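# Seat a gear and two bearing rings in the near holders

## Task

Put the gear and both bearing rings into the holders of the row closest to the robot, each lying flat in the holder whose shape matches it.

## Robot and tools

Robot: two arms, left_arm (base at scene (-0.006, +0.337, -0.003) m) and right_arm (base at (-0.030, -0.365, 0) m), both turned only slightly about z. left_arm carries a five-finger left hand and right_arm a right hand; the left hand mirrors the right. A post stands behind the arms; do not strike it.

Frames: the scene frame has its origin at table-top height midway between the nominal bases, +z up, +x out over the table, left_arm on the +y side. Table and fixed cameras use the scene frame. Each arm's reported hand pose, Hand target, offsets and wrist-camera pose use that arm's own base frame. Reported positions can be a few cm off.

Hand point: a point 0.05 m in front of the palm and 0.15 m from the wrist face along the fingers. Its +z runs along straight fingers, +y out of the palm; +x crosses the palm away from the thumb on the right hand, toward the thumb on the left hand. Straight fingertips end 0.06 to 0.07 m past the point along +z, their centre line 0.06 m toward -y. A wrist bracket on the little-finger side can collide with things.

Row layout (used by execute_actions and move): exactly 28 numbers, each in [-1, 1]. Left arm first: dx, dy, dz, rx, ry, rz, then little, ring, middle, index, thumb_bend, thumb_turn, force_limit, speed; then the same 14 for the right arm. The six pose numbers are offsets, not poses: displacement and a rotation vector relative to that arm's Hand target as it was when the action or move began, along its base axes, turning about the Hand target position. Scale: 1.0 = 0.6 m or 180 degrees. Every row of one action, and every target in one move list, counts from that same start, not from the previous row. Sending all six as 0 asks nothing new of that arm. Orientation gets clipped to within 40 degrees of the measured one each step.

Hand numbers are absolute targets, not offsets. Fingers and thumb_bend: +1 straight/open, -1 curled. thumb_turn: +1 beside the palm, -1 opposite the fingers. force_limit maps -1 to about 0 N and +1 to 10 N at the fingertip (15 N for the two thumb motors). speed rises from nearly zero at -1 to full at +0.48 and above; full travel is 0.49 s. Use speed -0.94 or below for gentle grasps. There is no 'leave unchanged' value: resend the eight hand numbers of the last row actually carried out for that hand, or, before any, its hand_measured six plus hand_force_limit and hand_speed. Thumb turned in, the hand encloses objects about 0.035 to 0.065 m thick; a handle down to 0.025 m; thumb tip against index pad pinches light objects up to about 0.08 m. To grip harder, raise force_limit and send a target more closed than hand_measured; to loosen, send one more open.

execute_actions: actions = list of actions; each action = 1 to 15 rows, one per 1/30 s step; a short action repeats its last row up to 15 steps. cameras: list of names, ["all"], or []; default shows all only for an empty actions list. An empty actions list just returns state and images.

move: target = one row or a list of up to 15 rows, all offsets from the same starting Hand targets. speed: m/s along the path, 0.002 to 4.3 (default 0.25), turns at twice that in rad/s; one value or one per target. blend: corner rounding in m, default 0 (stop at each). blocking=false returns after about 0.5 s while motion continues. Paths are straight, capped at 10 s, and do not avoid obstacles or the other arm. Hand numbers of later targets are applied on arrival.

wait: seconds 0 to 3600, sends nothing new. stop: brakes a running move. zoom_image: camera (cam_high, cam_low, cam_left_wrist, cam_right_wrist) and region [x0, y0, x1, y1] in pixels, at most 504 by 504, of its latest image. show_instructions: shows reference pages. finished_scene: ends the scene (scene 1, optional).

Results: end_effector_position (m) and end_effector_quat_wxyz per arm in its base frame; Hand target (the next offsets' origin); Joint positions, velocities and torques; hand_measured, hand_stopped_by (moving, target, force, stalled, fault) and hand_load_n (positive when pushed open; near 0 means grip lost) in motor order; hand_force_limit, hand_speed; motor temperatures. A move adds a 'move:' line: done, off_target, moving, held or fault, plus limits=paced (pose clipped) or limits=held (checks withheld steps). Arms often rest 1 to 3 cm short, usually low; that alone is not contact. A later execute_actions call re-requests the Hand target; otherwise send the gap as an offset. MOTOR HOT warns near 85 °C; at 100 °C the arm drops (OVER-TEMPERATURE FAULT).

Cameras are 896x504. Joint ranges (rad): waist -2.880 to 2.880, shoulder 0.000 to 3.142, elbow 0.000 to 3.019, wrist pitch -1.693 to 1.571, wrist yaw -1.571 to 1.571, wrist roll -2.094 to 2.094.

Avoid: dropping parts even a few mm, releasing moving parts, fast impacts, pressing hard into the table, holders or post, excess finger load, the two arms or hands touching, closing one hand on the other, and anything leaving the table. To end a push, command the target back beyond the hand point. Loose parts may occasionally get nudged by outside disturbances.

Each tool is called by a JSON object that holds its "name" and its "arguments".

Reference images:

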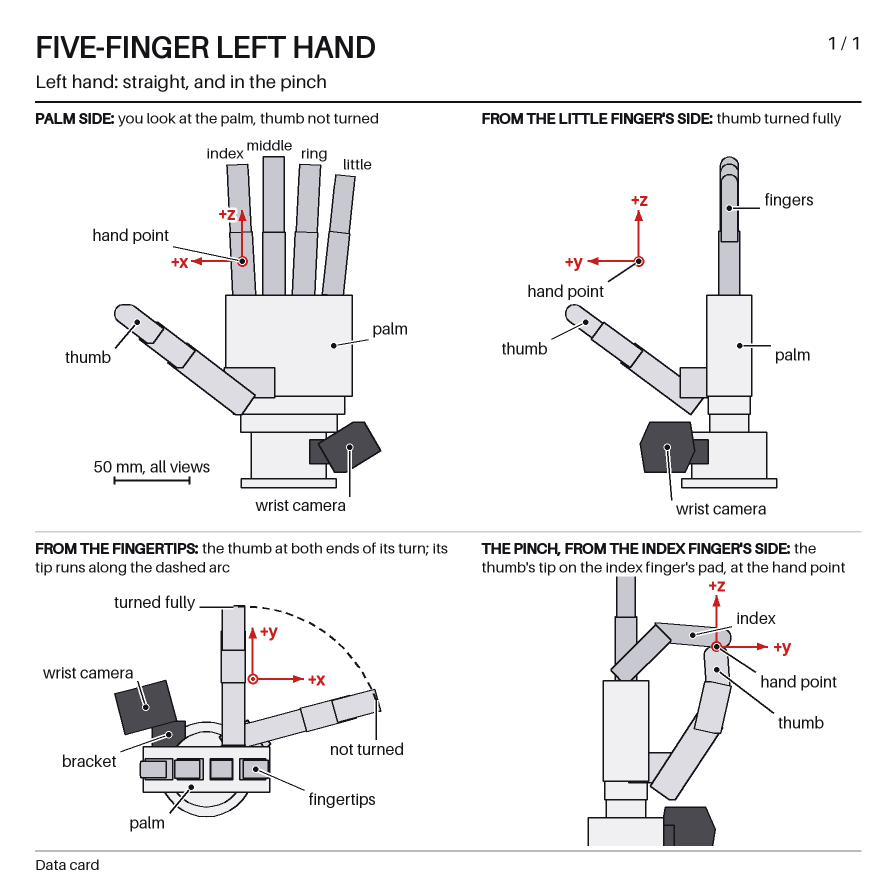

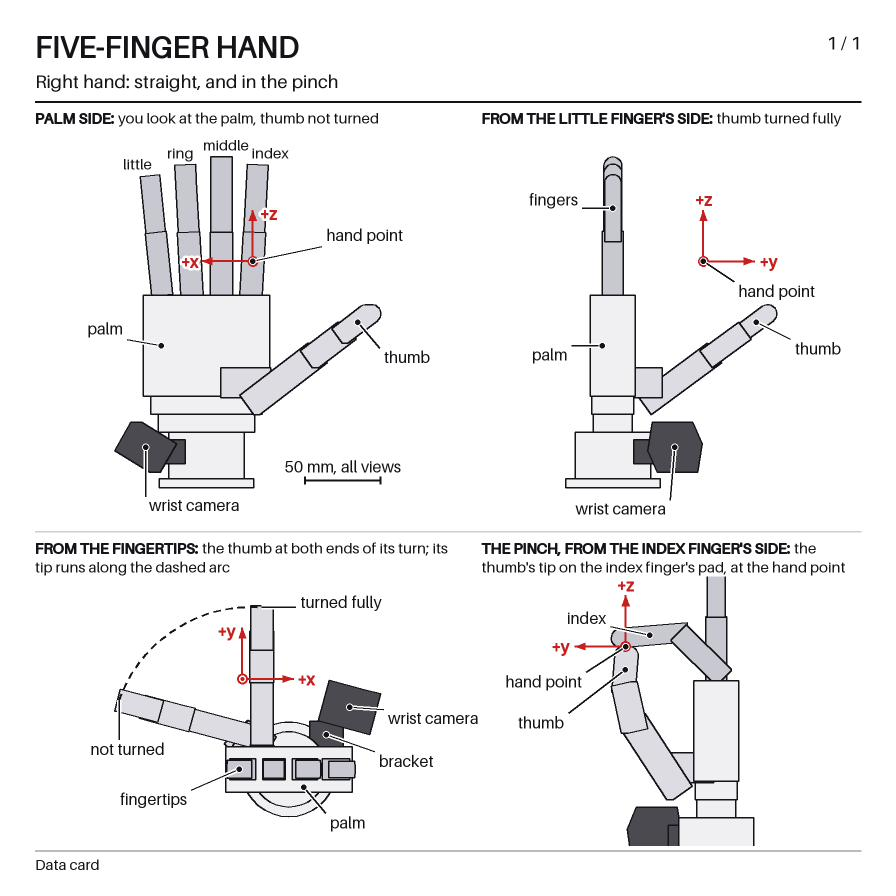

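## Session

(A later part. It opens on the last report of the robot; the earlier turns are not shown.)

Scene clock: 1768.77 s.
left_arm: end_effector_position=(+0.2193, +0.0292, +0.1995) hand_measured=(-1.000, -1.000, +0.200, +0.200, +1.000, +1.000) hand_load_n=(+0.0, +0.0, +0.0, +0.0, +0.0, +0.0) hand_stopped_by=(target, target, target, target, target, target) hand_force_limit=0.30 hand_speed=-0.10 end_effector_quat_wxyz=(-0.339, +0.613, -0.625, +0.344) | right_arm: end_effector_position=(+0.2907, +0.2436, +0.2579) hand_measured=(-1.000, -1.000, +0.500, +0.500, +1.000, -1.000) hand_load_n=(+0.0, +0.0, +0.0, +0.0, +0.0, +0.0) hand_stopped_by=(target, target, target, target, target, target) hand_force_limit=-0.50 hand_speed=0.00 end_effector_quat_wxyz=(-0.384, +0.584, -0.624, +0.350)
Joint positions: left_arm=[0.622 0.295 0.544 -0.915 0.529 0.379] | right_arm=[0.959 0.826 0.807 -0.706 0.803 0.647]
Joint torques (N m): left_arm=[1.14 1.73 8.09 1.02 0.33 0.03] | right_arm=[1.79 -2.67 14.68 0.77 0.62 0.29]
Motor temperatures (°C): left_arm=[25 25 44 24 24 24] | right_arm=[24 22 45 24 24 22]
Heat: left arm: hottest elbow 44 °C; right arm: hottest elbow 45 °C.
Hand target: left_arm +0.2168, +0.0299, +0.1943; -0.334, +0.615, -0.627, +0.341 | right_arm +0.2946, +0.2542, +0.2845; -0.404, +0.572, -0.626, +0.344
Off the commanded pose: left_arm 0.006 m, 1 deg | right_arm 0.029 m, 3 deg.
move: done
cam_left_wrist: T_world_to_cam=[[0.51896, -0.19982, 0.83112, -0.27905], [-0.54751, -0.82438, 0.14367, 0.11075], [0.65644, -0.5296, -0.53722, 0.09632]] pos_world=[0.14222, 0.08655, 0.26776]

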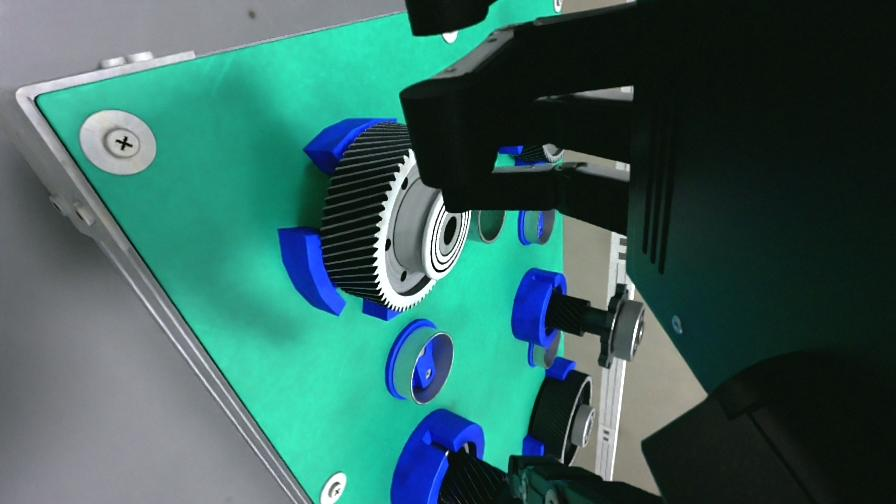

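{"name": "move", "arguments": {"target": [[0.0,0.08,0.02,0,0,0,-1,-1,0.2,0.2,0.7,-1,0.3,-0.1,-0.13,0.12,0.0,0,0,0,-1,-1,0.5,0.5,1.0,-1,-0.5,0],[0.0,0.08,0.02,0,0,0,-1,-1,0.2,0.2,0.7,-1,0.3,-0.1,-0.225,0.45,-0.02,0,0,0,-1,-1,0.5,0.5,1.0,-1,-0.5,0]], "speed": 0.15, "cameras": ["cam_high","cam_right_wrist"]}}

Scene clock: 1811.00 s.
left_arm: end_effector_position=(+0.2120, +0.0680, +0.1765) hand_measured=(-1.000, -1.000, +0.200, +0.200, +0.700, -1.000) hand_load_n=(+0.0, +0.0, +0.0, +0.0, +0.0, +0.0) hand_stopped_by=(target, target, target, target, target, target) hand_force_limit=0.30 hand_speed=-0.10 end_effector_quat_wxyz=(-0.309, +0.629, -0.624, +0.345) | right_arm: end_effector_position=(+0.1691, +0.4761, +0.2469) hand_measured=(-1.000, -1.000, +0.500, +0.500, +1.000, -1.000) hand_load_n=(+0.0, +0.0, -0.5, +0.0, +0.0, +0.0) hand_stopped_by=(target, target, target, target, target, target) hand_force_limit=-0.50 hand_speed=0.00 end_effector_quat_wxyz=(-0.382, +0.592, -0.610, +0.362)
Joint positions: left_arm=[0.895 0.456 0.544 -0.96 0.729 0.611] | right_arm=[1.522 1.479 1.336 -1.308 1.105 1.478]
Joint torques (N m): left_arm=[1.38 0.91 13.33 0.72 0.62 0.03] | right_arm=[0.85 -10.99 9.16 -0.12 0.9 0.16]
Heat: left arm: hottest elbow 44 °C; right arm: hottest elbow 46 °C.
Hand target: left_arm +0.2167, +0.0779, +0.2062; -0.334, +0.616, -0.627, +0.341 | right_arm +0.1706, +0.4746, +0.2534; -0.386, +0.589, -0.613, +0.359 (not the last commanded pose)
Off the commanded pose: left_arm 0.032 m, 3 deg | right_arm 0.055 m, 4 deg.
move: held (right_arm; a check stopped the path), off_target (left_arm; braked when a check withheld steps of right_arm); path passed 1 of 2 targets; limits=held
pose unreachable (right arm): on one or more control steps of this call, first in action 0 (counted from 0), this arm could not follow its commanded pose, so it was not sent that pose on those steps. It may still have moved: this result reports where it is.
cause: moving toward the commanded pose would bring a part of the arm too close to another arm (a part of this arm just beyond joint 4 (wrist pitch) and a part of the left arm just beyond its joint 3 (elbow), along the way the arms are being sent, or toward where that arm still pushes).
cam_right_wrist: T_world_to_cam=[[-0.43888, -0.18883, -0.87848, 0.37963], [-0.56019, 0.82191, 0.10319, -0.32466], [0.70255, 0.5374, -0.4665, -0.14904]] pos_world=[0.08945, 0.41862, 0.29747]

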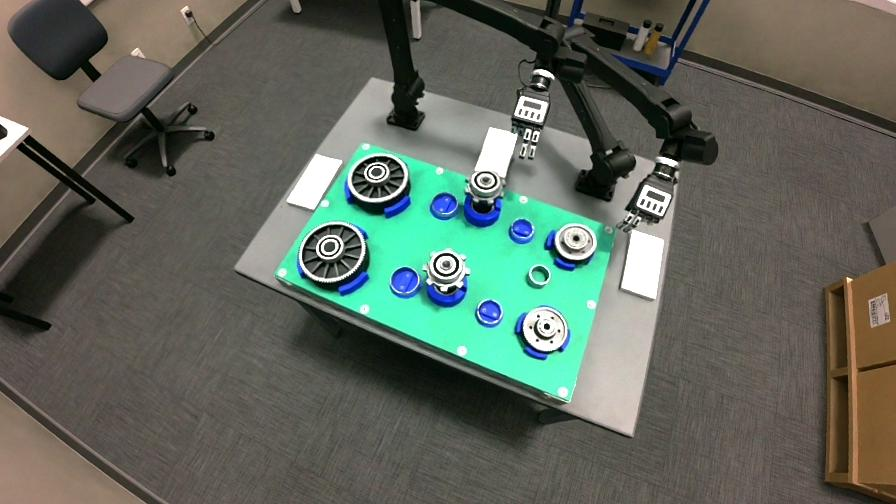

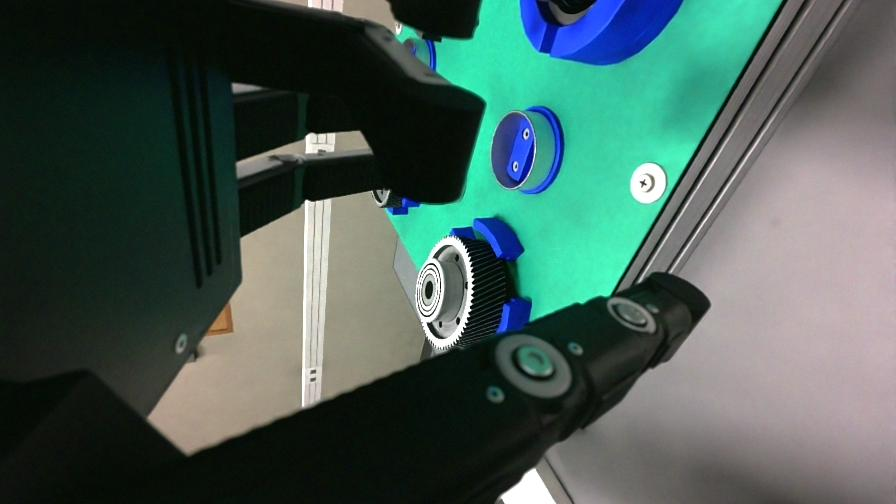

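{"name": "zoom_image", "arguments": {"camera": "cam_right_wrist", "region": [400, 210, 550, 360]}}

{"name": "zoom_image", "arguments": {"camera": "cam_right_wrist", "region": [465, 210, 535, 280]}}

{"name": "zoom_image", "arguments": {"camera": "cam_right_wrist", "region": [480, 280, 540, 340]}}

Scaled by 3.360.

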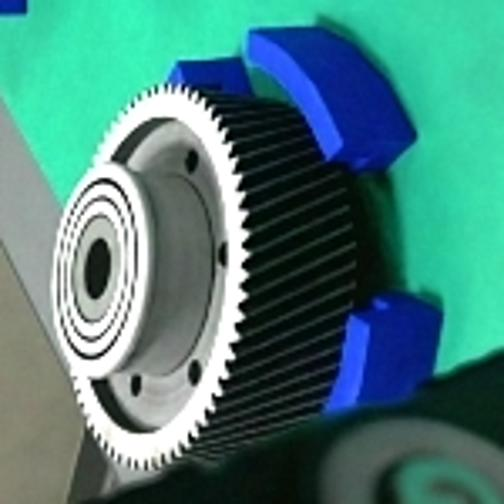

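Scaled by 7.200.

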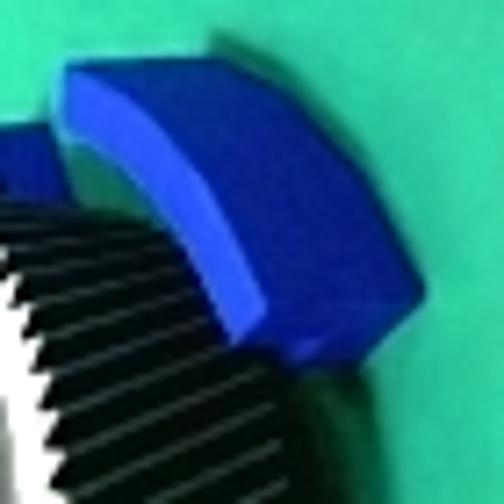

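Scaled by 8.400.

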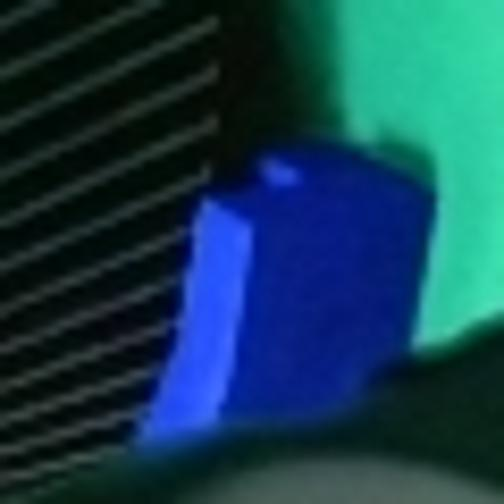

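{"name": "move", "arguments": {"target": [[0.0,0.0,0.06,0,0,0,-1,-1,0.2,0.2,0.7,-1,0.3,-0.1,0.1,-0.25,0.03,0,0,0,-1,-1,0.5,0.5,1.0,-1,-0.5,0],[0.104,-0.02,0.14,0,0.25,0,-1,-1,0.2,0.2,0.7,-1,0.3,-0.1,0.2067,-0.3673,0.0518,0,0,0,-1,-1,0.5,0.5,1.0,-1,-0.5,0]], "speed": 0.15, "cameras": ["cam_high","cam_left_wrist"]}}

Scene clock: 1849.47 s.
left_arm: end_effector_position=(+0.2664, +0.0646, +0.2669) hand_measured=(-1.000, -1.000, +0.200, +0.200, +0.700, -1.000) hand_load_n=(+0.0, +0.0, +0.0, +0.0, +0.0, +0.0) hand_stopped_by=(target, target, target, target, target, target) hand_force_limit=0.30 hand_speed=-0.10 end_effector_quat_wxyz=(-0.046, +0.700, -0.709, +0.069) | right_arm: end_effector_position=(+0.2932, +0.2564, +0.2827) hand_measured=(-1.000, -1.000, +0.500, +0.500, +1.000, -1.000) hand_load_n=(+0.0, +0.0, +0.0, +0.0, +0.0, +0.0) hand_stopped_by=(target, target, target, target, target, target) hand_force_limit=-0.50 hand_speed=0.00 end_effector_quat_wxyz=(-0.381, +0.591, -0.614, +0.359)
Joint positions: left_arm=[0.332 1.129 1.23 -1.53 0.085 0.34] | right_arm=[0.986 0.867 0.891 -0.758 0.83 0.637]
Joint torques (N m): left_arm=[0.67 -6.83 12.48 0.1 -0.05 -0.19] | right_arm=[0.67 -4.19 9.44 1.5 0.36 0.07]
Motor temperatures (°C): left_arm=[25 25 49 23 23 23] | right_arm=[24 22 42 23 25 22]
Heat: left arm: hottest elbow 49 °C; right arm: hottest elbow 42 °C.
Hand target: left_arm +0.2791, +0.0659, +0.2903; -0.069, +0.699, -0.707, +0.079 | right_arm +0.2945, +0.2543, +0.2844; -0.386, +0.589, -0.613, +0.359
Off the commanded pose: left_arm 0.027 m, 3 deg | right_arm 0.003 m, 1 deg.
move: off_target (left_arm)
cam_left_wrist: T_world_to_cam=[[0.96574, -0.19957, 0.16589, -0.29392], [-0.25763, -0.81412, 0.52042, -0.02233], [0.03119, -0.54533, -0.83764, 0.36821]] pos_world=[0.26662, 0.12396, 0.36881]

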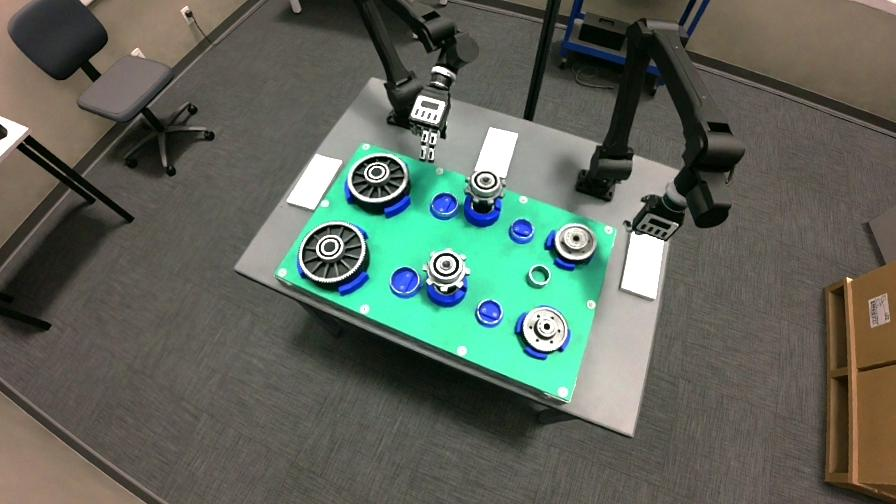

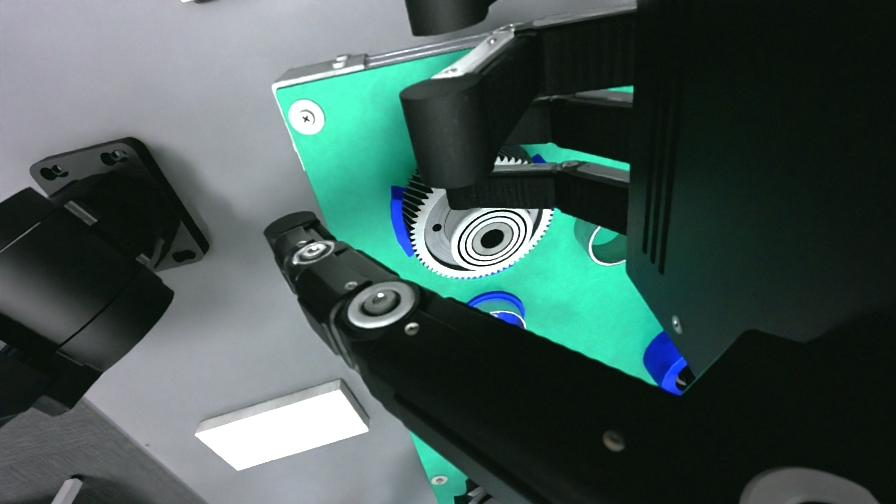

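{"name": "move", "arguments": {"target": [0.12,0.04,0.0,0,0,0,-1,-1,0.2,0.2,1,1,0.3,0.2,0,0,0,0,0,0,-1,-1,0.5,0.5,1.0,-1,-0.5,0], "speed": 0.15, "cameras": ["cam_left_wrist"]}}

Scene clock: 1852.40 s.
left_arm: end_effector_position=(+0.3330, +0.0875, +0.2661) hand_measured=(-1.000, -1.000, +0.200, +0.200, +1.000, +1.000) hand_load_n=(+0.0, +0.0, +0.0, +0.0, +0.0, +0.0) hand_stopped_by=(target, target, target, target, target, target) hand_force_limit=0.30 hand_speed=0.20 end_effector_quat_wxyz=(-0.034, +0.701, -0.709, +0.063) | right_arm: end_effector_position=(+0.2932, +0.2564, +0.2827) hand_measured=(-1.000, -1.000, +0.500, +0.500, +1.000, -1.000) hand_load_n=(+0.0, +0.0, +0.0, +0.0, +0.0, +0.5) hand_stopped_by=(target, target, target, target, target, target) hand_force_limit=-0.50 hand_speed=0.00 end_effector_quat_wxyz=(-0.381, +0.591, -0.614, +0.359)
Joint positions: left_arm=[0.332 1.33 1.394 -1.518 0.085 0.338] | right_arm=[0.986 0.867 0.891 -0.758 0.83 0.636]
Joint torques (N m): left_arm=[0.32 -10.4 12.42 0.65 -0.02 -0.17] | right_arm=[0.44 -4.07 9.5 1.46 0.4 0.06]
Heat: left arm: hottest elbow 49 °C; right arm: hottest elbow 42 °C.
Hand target: left_arm +0.3512, +0.0898, +0.2902; -0.069, +0.699, -0.707, +0.079 | right_arm +0.2945, +0.2543, +0.2844; -0.386, +0.589, -0.613, +0.359
Off the commanded pose: left_arm 0.030 m, 4 deg | right_arm 0.003 m, 1 deg.
move: off_target (left_arm)
cam_left_wrist: T_world_to_cam=[[0.96979, -0.1968, 0.14411, -0.34939], [-0.24364, -0.80996, 0.53349, 0.00536], [0.01173, -0.55249, -0.83344, 0.38388]] pos_world=[0.33564, 0.14767, 0.36743]

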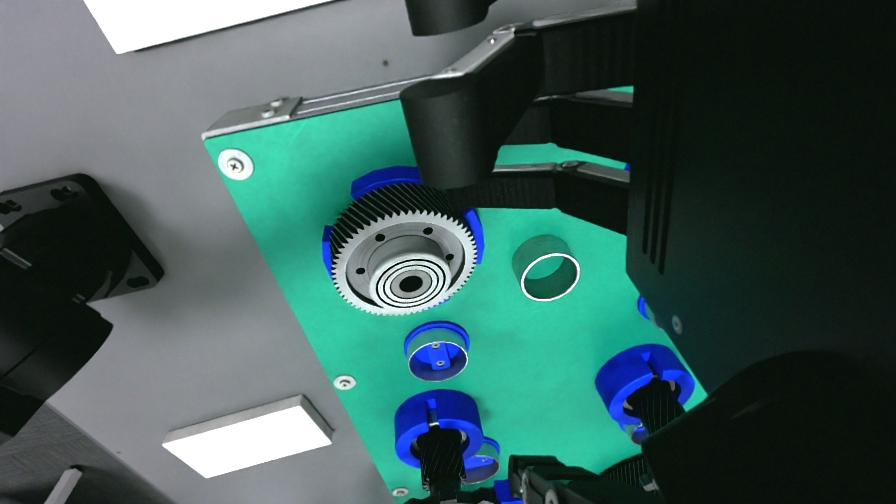

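Clear overhead view. I'll zoom on the gear and each jaw.

{"name": "zoom_image", "arguments": {"camera": "cam_left_wrist", "region": [310, 155, 500, 325]}}

{"name": "zoom_image", "arguments": {"camera": "cam_left_wrist", "region": [440, 190, 500, 280]}}

{"name": "zoom_image", "arguments": {"camera": "cam_left_wrist", "region": [315, 215, 365, 285]}}

{"name": "zoom_image", "arguments": {"camera": "cam_left_wrist", "region": [340, 155, 430, 220]}}

Scaled by 2.653.

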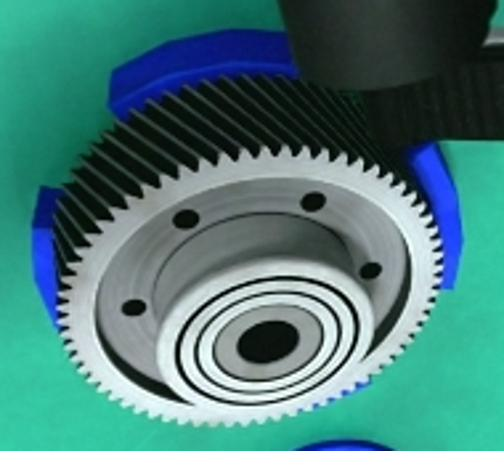

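Scaled by 5.600.

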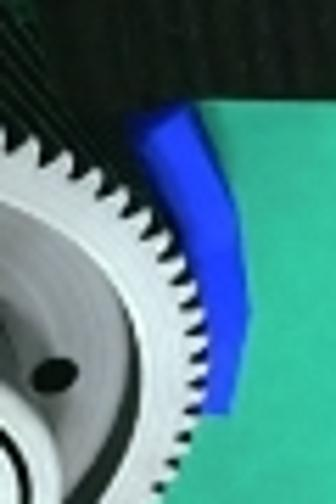

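Scaled by 7.200.

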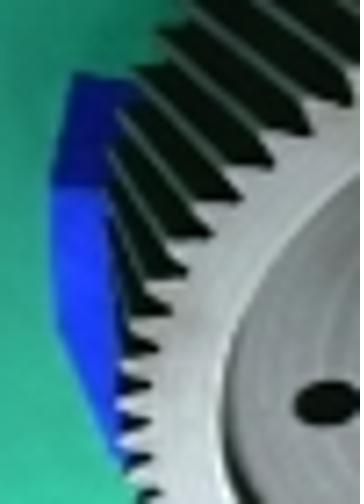

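Scaled by 5.600.

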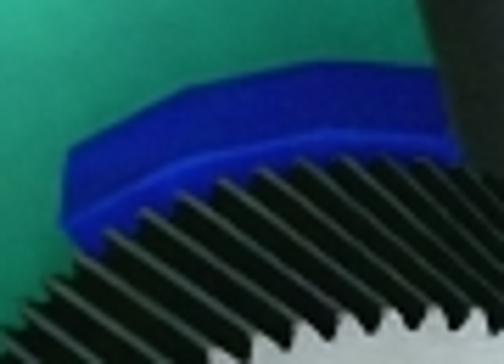

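{"name": "zoom_image", "arguments": {"camera": "cam_left_wrist", "region": [360, 225, 465, 315]}}

Scaled by 4.800.

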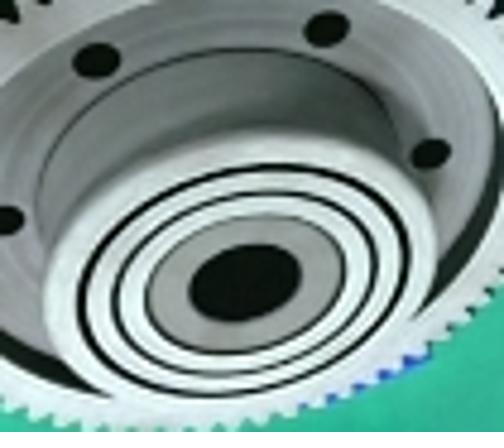

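{"name": "move", "arguments": {"target": [[-0.0703,-0.258,-0.10,0.0633,-0.2488,-0.0262,-1,-1,0.2,0.2,1,-1,0.3,0.2,0,0,0,0,0,0,-1,-1,0.5,0.5,1.0,-1,-0.5,0]], "speed": 0.12, "cameras": ["cam_high","cam_low","cam_left_wrist","cam_right_wrist"]}}

Scene clock: 2026.23 s.
left_arm: end_effector_position=(+0.3063, -0.0618, +0.2287) hand_measured=(-1.000, -1.000, +0.200, +0.200, +1.000, -1.000) hand_load_n=(+0.0, +0.0, +0.0, +0.0, +0.0, +0.0) hand_stopped_by=(target, target, target, target, target, target) hand_force_limit=0.30 hand_speed=0.20 end_effector_quat_wxyz=(+0.394, -0.576, +0.667, -0.263) | right_arm: end_effector_position=(+0.2932, +0.2564, +0.2827) hand_measured=(-1.000, -1.000, +0.500, +0.500, +1.000, -1.000) hand_load_n=(+0.0, +0.0, +0.0, +0.0, +0.0, +0.0) hand_stopped_by=(target, target, target, target, target, target) hand_force_limit=-0.50 hand_speed=0.00 end_effector_quat_wxyz=(-0.381, +0.591, -0.614, +0.359)
Joint positions: left_arm=[-0.338 0.612 0.695 -0.719 -0.381 0.002] | right_arm=[0.986 0.867 0.891 -0.758 0.83 0.636]
Joint torques (N m): left_arm=[0.97 -1.26 8.13 2.4 -0.33 -0.16] | right_arm=[1.26 -4.25 9.58 1.37 0.39 0.06]
Heat: left arm: hottest elbow 53 °C; right arm: hottest elbow 39 °C.
Hand target: left_arm +0.3090, -0.0649, +0.2302; +0.397, -0.577, +0.660, -0.273 | right_arm +0.2945, +0.2543, +0.2844; -0.386, +0.589, -0.613, +0.359
Off the commanded pose: left_arm 0.004 m, 1 deg | right_arm 0.003 m, 1 deg.
move: done
cam_left_wrist: T_world_to_cam=[[0.54482, -0.37991, 0.74755, -0.36667], [-0.54928, -0.83529, -0.02418, 0.11748], [0.63361, -0.39744, -0.66376, 0.05079]] pos_world=[0.23211, -0.02099, 0.31065]
cam_right_wrist: T_world_to_cam=[[-0.44581, -0.1816, -0.87652, 0.4237], [-0.55646, 0.82322, 0.11247, -0.08232], [0.70115, 0.53789, -0.46805, -0.10078]] pos_world=[0.21374, 0.19892, 0.33347]

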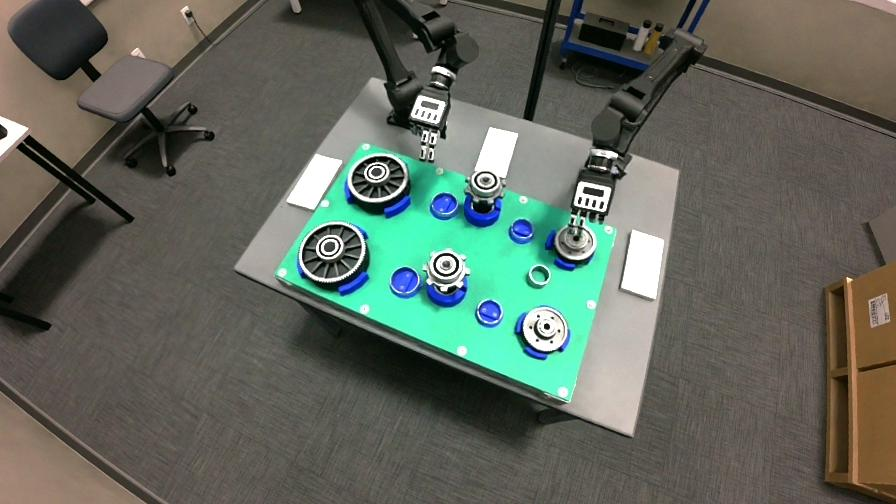

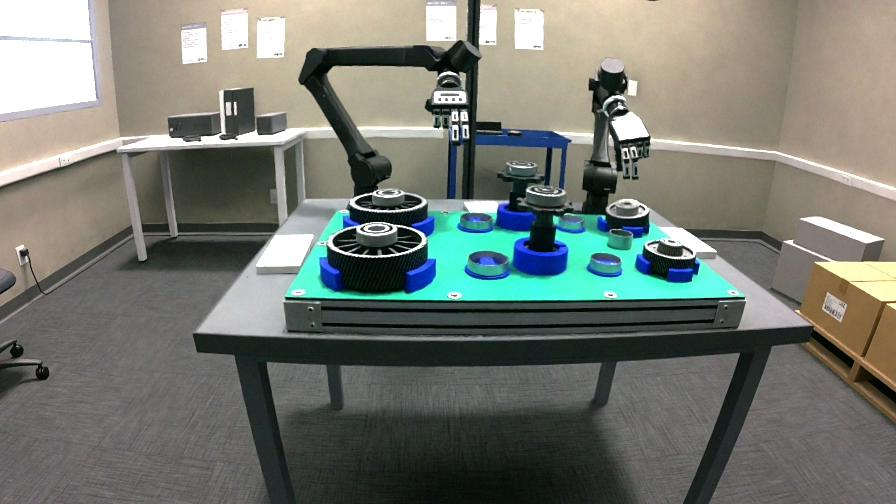

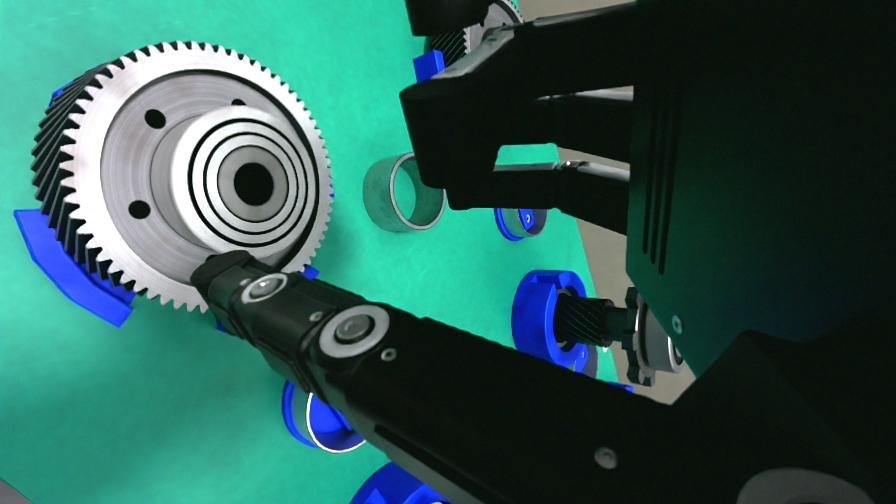

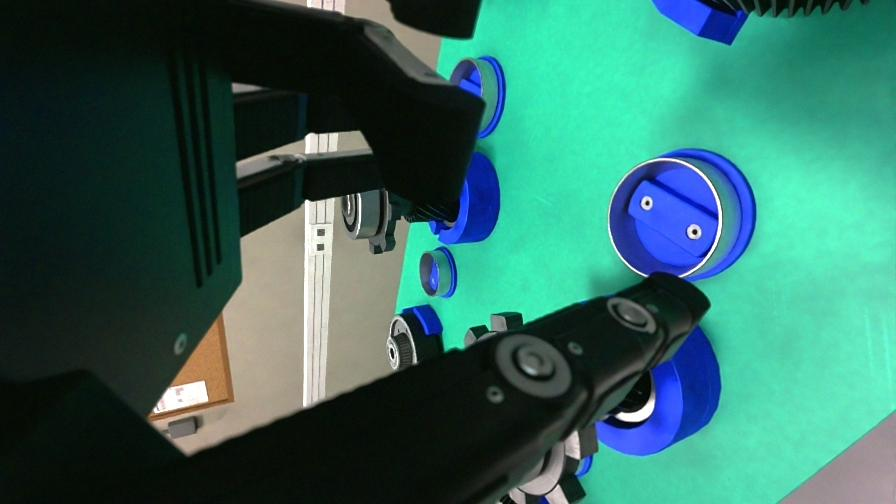

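{"name": "move", "arguments": {"target": [[0,0,-0.11,0,0,0,-1,-1,0.2,0.2,1,-1,0.3,0.2,0,0,0,0,0,0,-1,-1,0.5,0.5,1.0,-1,-0.5,0],[0,-0.003,-0.140,0,0,0,-1,-1,0.2,0.2,1,-1,0.3,0.2,0,0,0,0,0,0,-1,-1,0.5,0.5,1.0,-1,-0.5,0]], "speed": 0.06, "cameras": ["cam_high","cam_low","cam_left_wrist"]}}

Scene clock: 2030.50 s.
left_arm: end_effector_position=(+0.3093, -0.0630, +0.1529) hand_measured=(-1.000, -1.000, +0.200, +0.200, +1.000, -1.000) hand_load_n=(+0.0, +0.0, +1.0, +0.0, +0.0, +0.5) hand_stopped_by=(target, target, target, target, target, target) hand_force_limit=0.30 hand_speed=0.20 end_effector_quat_wxyz=(+0.400, -0.576, +0.659, -0.271) | right_arm: end_effector_position=(+0.2932, +0.2564, +0.2827) hand_measured=(-1.000, -1.000, +0.500, +0.500, +1.000, -1.000) hand_load_n=(+0.0, +0.0, +0.0, +0.0, -0.5, +0.0) hand_stopped_by=(target, target, target, target, target, target) hand_force_limit=-0.50 hand_speed=0.00 end_effector_quat_wxyz=(-0.381, +0.591, -0.614, +0.359)
Joint positions: left_arm=[-0.342 0.613 0.484 -0.485 -0.389 -0.004] | right_arm=[0.986 0.867 0.891 -0.758 0.83 0.636]
Joint torques (N m): left_arm=[0.09 -0.38 7.65 2.11 -0.26 -0.15] | right_arm=[0.85 -4.19 9.65 1.39 0.35 0.08]
Heat: left arm: hottest elbow 52 °C; right arm: hottest elbow 39 °C.
Hand target: left_arm +0.3090, -0.0667, +0.1463; +0.397, -0.577, +0.660, -0.273 | right_arm +0.2945, +0.2543, +0.2844; -0.386, +0.589, -0.613, +0.359
Off the commanded pose: left_arm 0.008 m, 0 deg | right_arm 0.003 m, 1 deg.
move: done
cam_left_wrist: T_world_to_cam=[[0.52841, -0.37043, 0.76392, -0.30889], [-0.54393, -0.83858, -0.03038, 0.1154], [0.65186, -0.39947, -0.6446, -0.01052]] pos_world=[0.23285, -0.02186, 0.23269]

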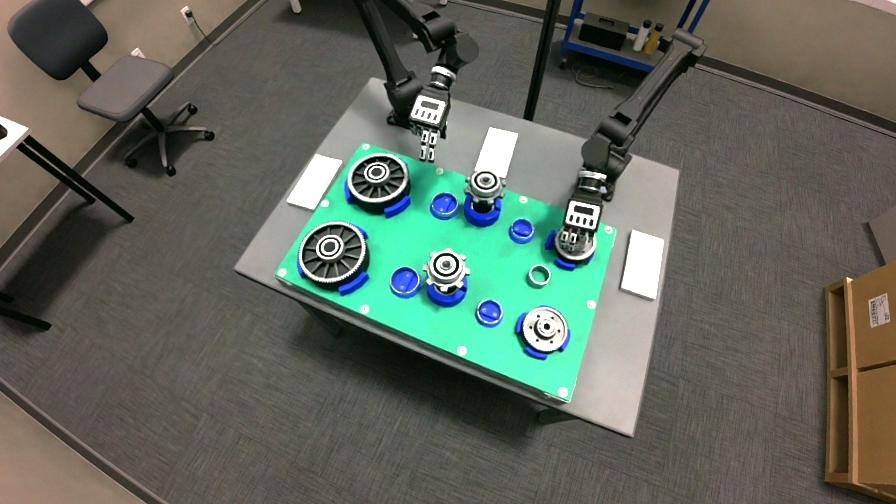

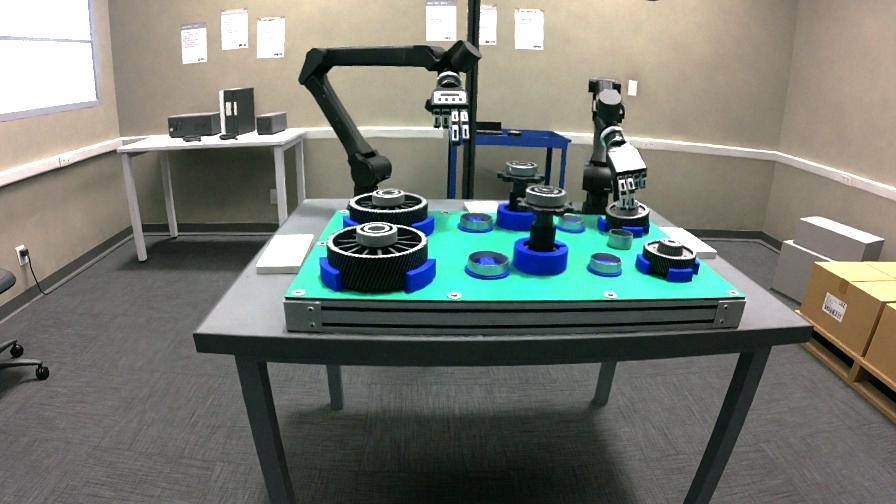

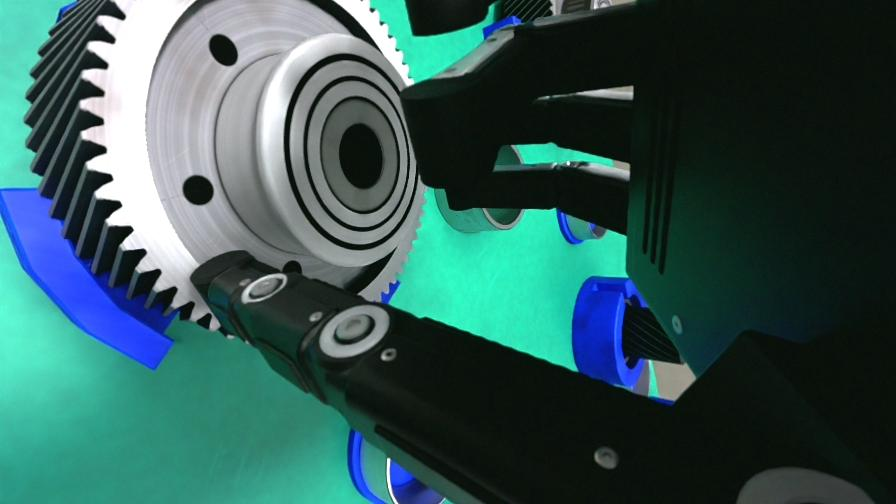

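{"name": "move", "arguments": {"target": [[-0.003,0.0242,0.0,0,0,0,-1,-1,0.2,0.2,1,-1,0.3,0.2,0,0,0,0,0,0,-1,-1,0.5,0.5,1.0,-1,-0.5,0],[-0.003,0.0242,-0.006,0,0,0,-1,-1,0.2,0.2,1,-1,0.3,0.2,0,0,0,0,0,0,-1,-1,0.5,0.5,1.0,-1,-0.5,0]], "speed": 0.05, "cameras": ["cam_high","cam_low","cam_left_wrist"]}}

Scene clock: 2037.90 s.
left_arm: end_effector_position=(+0.3092, -0.0559, +0.1489) hand_measured=(-1.000, -1.000, +0.200, +0.200, +1.000, -1.000) hand_load_n=(+0.0, +0.0, +1.5, +0.0, +0.0, +0.5) hand_stopped_by=(target, target, target, target, target, target) hand_force_limit=0.30 hand_speed=0.20 end_effector_quat_wxyz=(+0.394, -0.580, +0.657, -0.278) | right_arm: end_effector_position=(+0.2932, +0.2564, +0.2827) hand_measured=(-1.000, -1.000, +0.500, +0.500, +1.000, -1.000) hand_load_n=(+0.0, +0.0, +0.0, +0.0, +0.0, +0.0) hand_stopped_by=(target, target, target, target, target, target) hand_force_limit=-0.50 hand_speed=0.00 end_effector_quat_wxyz=(-0.381, +0.591, -0.614, +0.359)
Joint positions: left_arm=[-0.291 0.6 0.469 -0.471 -0.336 0.011] | right_arm=[0.986 0.867 0.891 -0.758 0.83 0.636]
Joint torques (N m): left_arm=[1.14 -2.08 7.43 1.81 -0.18 0.12] | right_arm=[0.79 -4.6 9.65 1.39 0.4 0.05]
Heat: left arm: hottest elbow 51 °C; right arm: hottest elbow 39 °C.
Hand target: left_arm +0.3072, -0.0522, +0.1426; +0.397, -0.577, +0.660, -0.273 | right_arm +0.2945, +0.2543, +0.2844; -0.386, +0.589, -0.613, +0.359
Off the commanded pose: left_arm 0.008 m, 1 deg | right_arm 0.003 m, 1 deg.
move: done
cam_left_wrist: T_world_to_cam=[[0.52874, -0.35626, 0.7704, -0.3034], [-0.54454, -0.83862, -0.01408, 0.11893], [0.65109, -0.41206, -0.63741, -0.01178]] pos_world=[0.23285, -0.0132, 0.2279]

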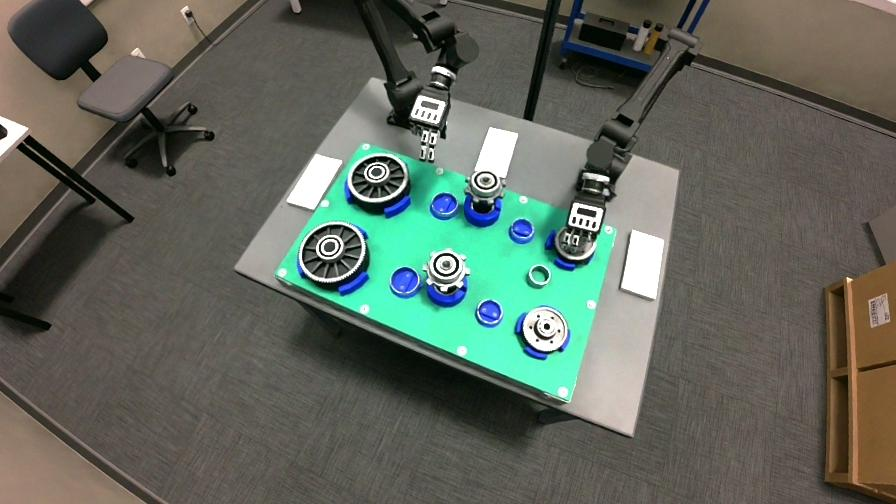

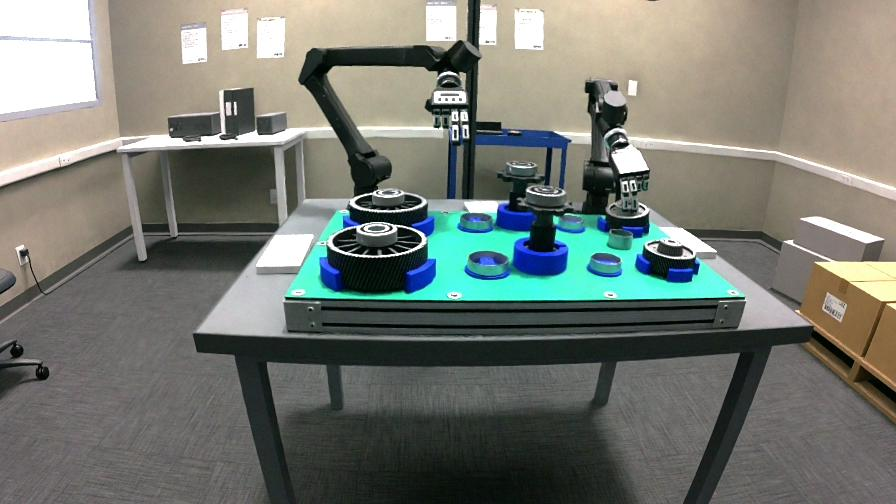

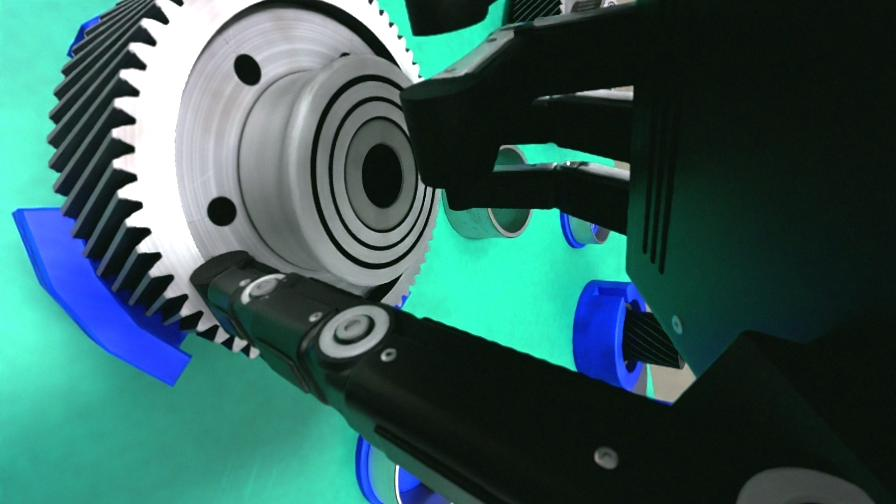

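{"name": "move", "arguments": {"target": [[-0.002,0.014,0.0,0,0,0,-1,-1,0.2,0.2,1,-1,0.3,0.2,0,0,0,0,0,0,-1,-1,0.5,0.5,1.0,-1,-0.5,0]], "speed": 0.05, "cameras": ["cam_left_wrist"]}}

{"name": "zoom_image", "arguments": {"camera": "cam_left_wrist", "region": [180, 30, 460, 310]}}

Scene clock: 2040.27 s.
left_arm: end_effector_position=(+0.3089, -0.0481, +0.1501) hand_measured=(-1.000, -1.000, +0.200, +0.200, +1.000, -1.000) hand_load_n=(+0.0, +0.0, +2.0, +0.0, +0.0, +0.5) hand_stopped_by=(target, target, target, target, target, target) hand_force_limit=0.30 hand_speed=0.20 end_effector_quat_wxyz=(+0.395, -0.580, +0.655, -0.280) | right_arm: end_effector_position=(+0.2932, +0.2564, +0.2827) hand_measured=(-1.000, -1.000, +0.500, +0.500, +1.000, -1.000) hand_load_n=(+0.0, +0.0, +0.0, +0.0, +0.0, +0.0) hand_stopped_by=(target, target, target, target, target, target) hand_force_limit=-0.50 hand_speed=0.00 end_effector_quat_wxyz=(-0.381, +0.591, -0.614, +0.359)
Joint positions: left_arm=[-0.25 0.583 0.463 -0.47 -0.301 0.034] | right_arm=[0.986 0.867 0.891 -0.758 0.83 0.636]
Joint torques (N m): left_arm=[1.38 -1.26 7.39 1.54 -0.07 0.13] | right_arm=[0.79 -3.6 9.7 1.37 0.38 0.08]
Heat: left arm: hottest elbow 50 °C; right arm: hottest elbow 39 °C.
Hand target: left_arm +0.3060, -0.0437, +0.1426; +0.397, -0.577, +0.659, -0.273 | right_arm +0.2945, +0.2543, +0.2844; -0.386, +0.589, -0.613, +0.359
Off the commanded pose: left_arm 0.009 m, 1 deg | right_arm 0.003 m, 1 deg.
move: done
cam_left_wrist: T_world_to_cam=[[0.52499, -0.35345, 0.77425, -0.30063], [-0.54384, -0.83907, -0.01428, 0.12515], [0.65469, -0.41357, -0.63272, -0.00954]] pos_world=[0.23214, -0.00519, 0.22851]

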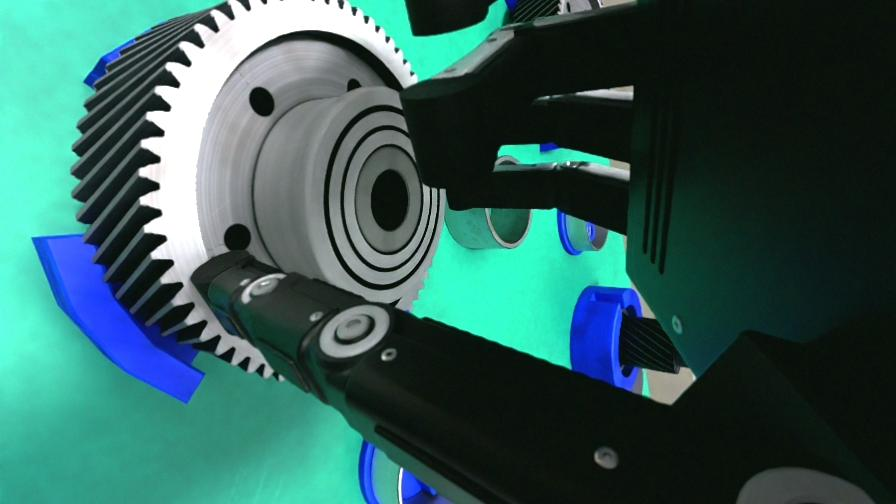

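Scaled by 1.800.

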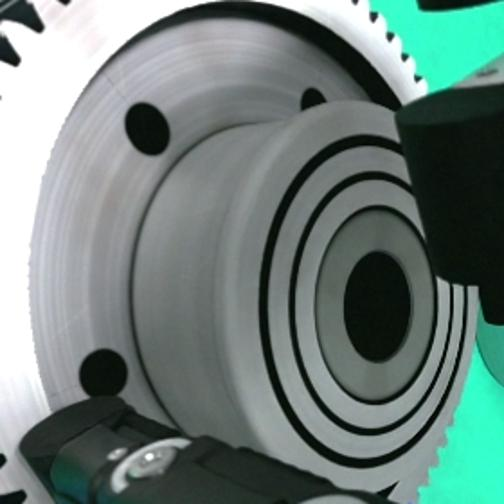

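{"name": "execute_actions", "arguments": {"actions": [[[0,0,0,0,0,0,-1,-1,-0.3,-0.3,0.3,-1,-0.5,-0.5,0,0,0,0,0,0,-1,-1,0.5,0.5,1.0,-1,-0.5,0]],[[0,0,0,0,0,0,-1,-1,-0.3,-0.3,0.3,-1,-0.5,-0.5,0,0,0,0,0,0,-1,-1,0.5,0.5,1.0,-1,-0.5,0]]], "cameras": ["cam_left_wrist"]}}

Scene clock: 2043.97 s.
left_arm: end_effector_position=(+0.3116, -0.0482, +0.1530) hand_measured=(-1.000, -1.000, +0.168, +0.114, +0.816, -1.000) hand_load_n=(+0.0, +0.0, +2.0, +2.0, +3.0, +0.5) hand_stopped_by=(target, target, force, force, force, target) hand_force_limit=-0.50 hand_speed=-0.50 end_effector_quat_wxyz=(+0.400, -0.578, +0.652, -0.285) | right_arm: end_effector_position=(+0.2932, +0.2564, +0.2827) hand_measured=(-1.000, -1.000, +0.500, +0.500, +1.000, -1.000) hand_load_n=(+0.0, +0.0, +0.0, +0.0, +0.0, +0.0) hand_stopped_by=(target, target, target, target, target, target) hand_force_limit=-0.50 hand_speed=0.00 end_effector_quat_wxyz=(-0.381, +0.591, -0.614, +0.359)
Joint positions: left_arm=[-0.248 0.581 0.462 -0.454 -0.301 0.037] | right_arm=[0.986 0.867 0.891 -0.758 0.83 0.636]
Joint torques (N m): left_arm=[1.49 -1.44 7.75 1.26 -0.05 0.04] | right_arm=[1.14 -3.9 9.69 1.42 0.4 0.08]
Heat: left arm: hottest elbow 50 °C; right arm: hottest elbow 39 °C.
Hand target: left_arm +0.3060, -0.0437, +0.1427; +0.397, -0.577, +0.659, -0.273 | right_arm +0.2945, +0.2543, +0.2844; -0.386, +0.589, -0.613, +0.359
Off the commanded pose: left_arm 0.013 m, 2 deg | right_arm 0.003 m, 1 deg.
Step readings (end_effector_position of left_arm | right_arm):
0: (+0.3088, -0.0480, +0.1501) | (+0.2932, +0.2564, +0.2827)
1: (+0.3088, -0.0480, +0.1501) | (+0.2932, +0.2564, +0.2827)
2: (+0.3088, -0.0480, +0.1501) | (+0.2932, +0.2564, +0.2827)
4: (+0.3112, -0.0482, +0.1519) | (+0.2932, +0.2564, +0.2827)
8: (+0.3118, -0.0484, +0.1534) | (+0.2932, +0.2564, +0.2827)
15: (+0.3116, -0.0482, +0.1530) | (+0.2932, +0.2564, +0.2827)
16: (+0.3116, -0.0482, +0.1530) | (+0.2932, +0.2564, +0.2827)
17: (+0.3116, -0.0482, +0.1530) | (+0.2932, +0.2564, +0.2827)
19: (+0.3116, -0.0482, +0.1530) | (+0.2932, +0.2564, +0.2827)
23: (+0.3116, -0.0482, +0.1530) | (+0.2932, +0.2564, +0.2827)
30: (+0.3116, -0.0482, +0.1530) | (+0.2932, +0.2564, +0.2827)
cam_left_wrist: T_world_to_cam=[[0.51234, -0.3523, 0.7832, -0.30174], [-0.54417, -0.8387, -0.0213, 0.12766], [0.66437, -0.41528, -0.62141, -0.01434]] pos_world=[0.23359, -0.00519, 0.23013]

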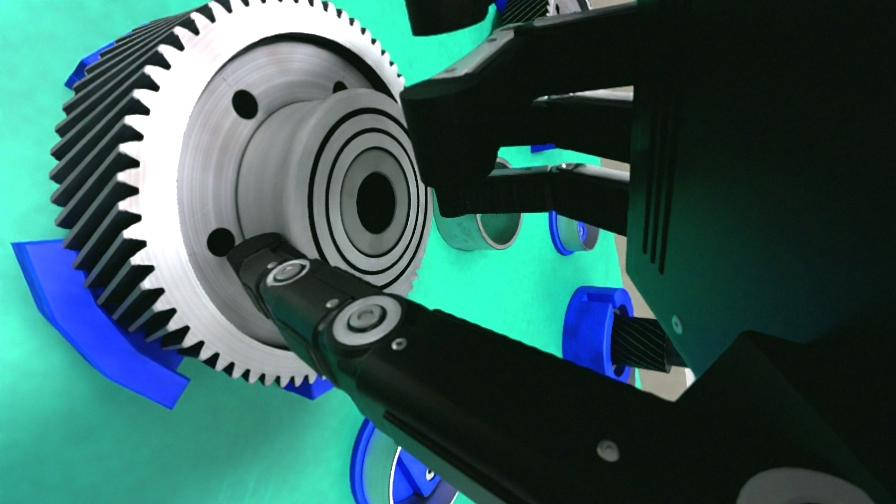

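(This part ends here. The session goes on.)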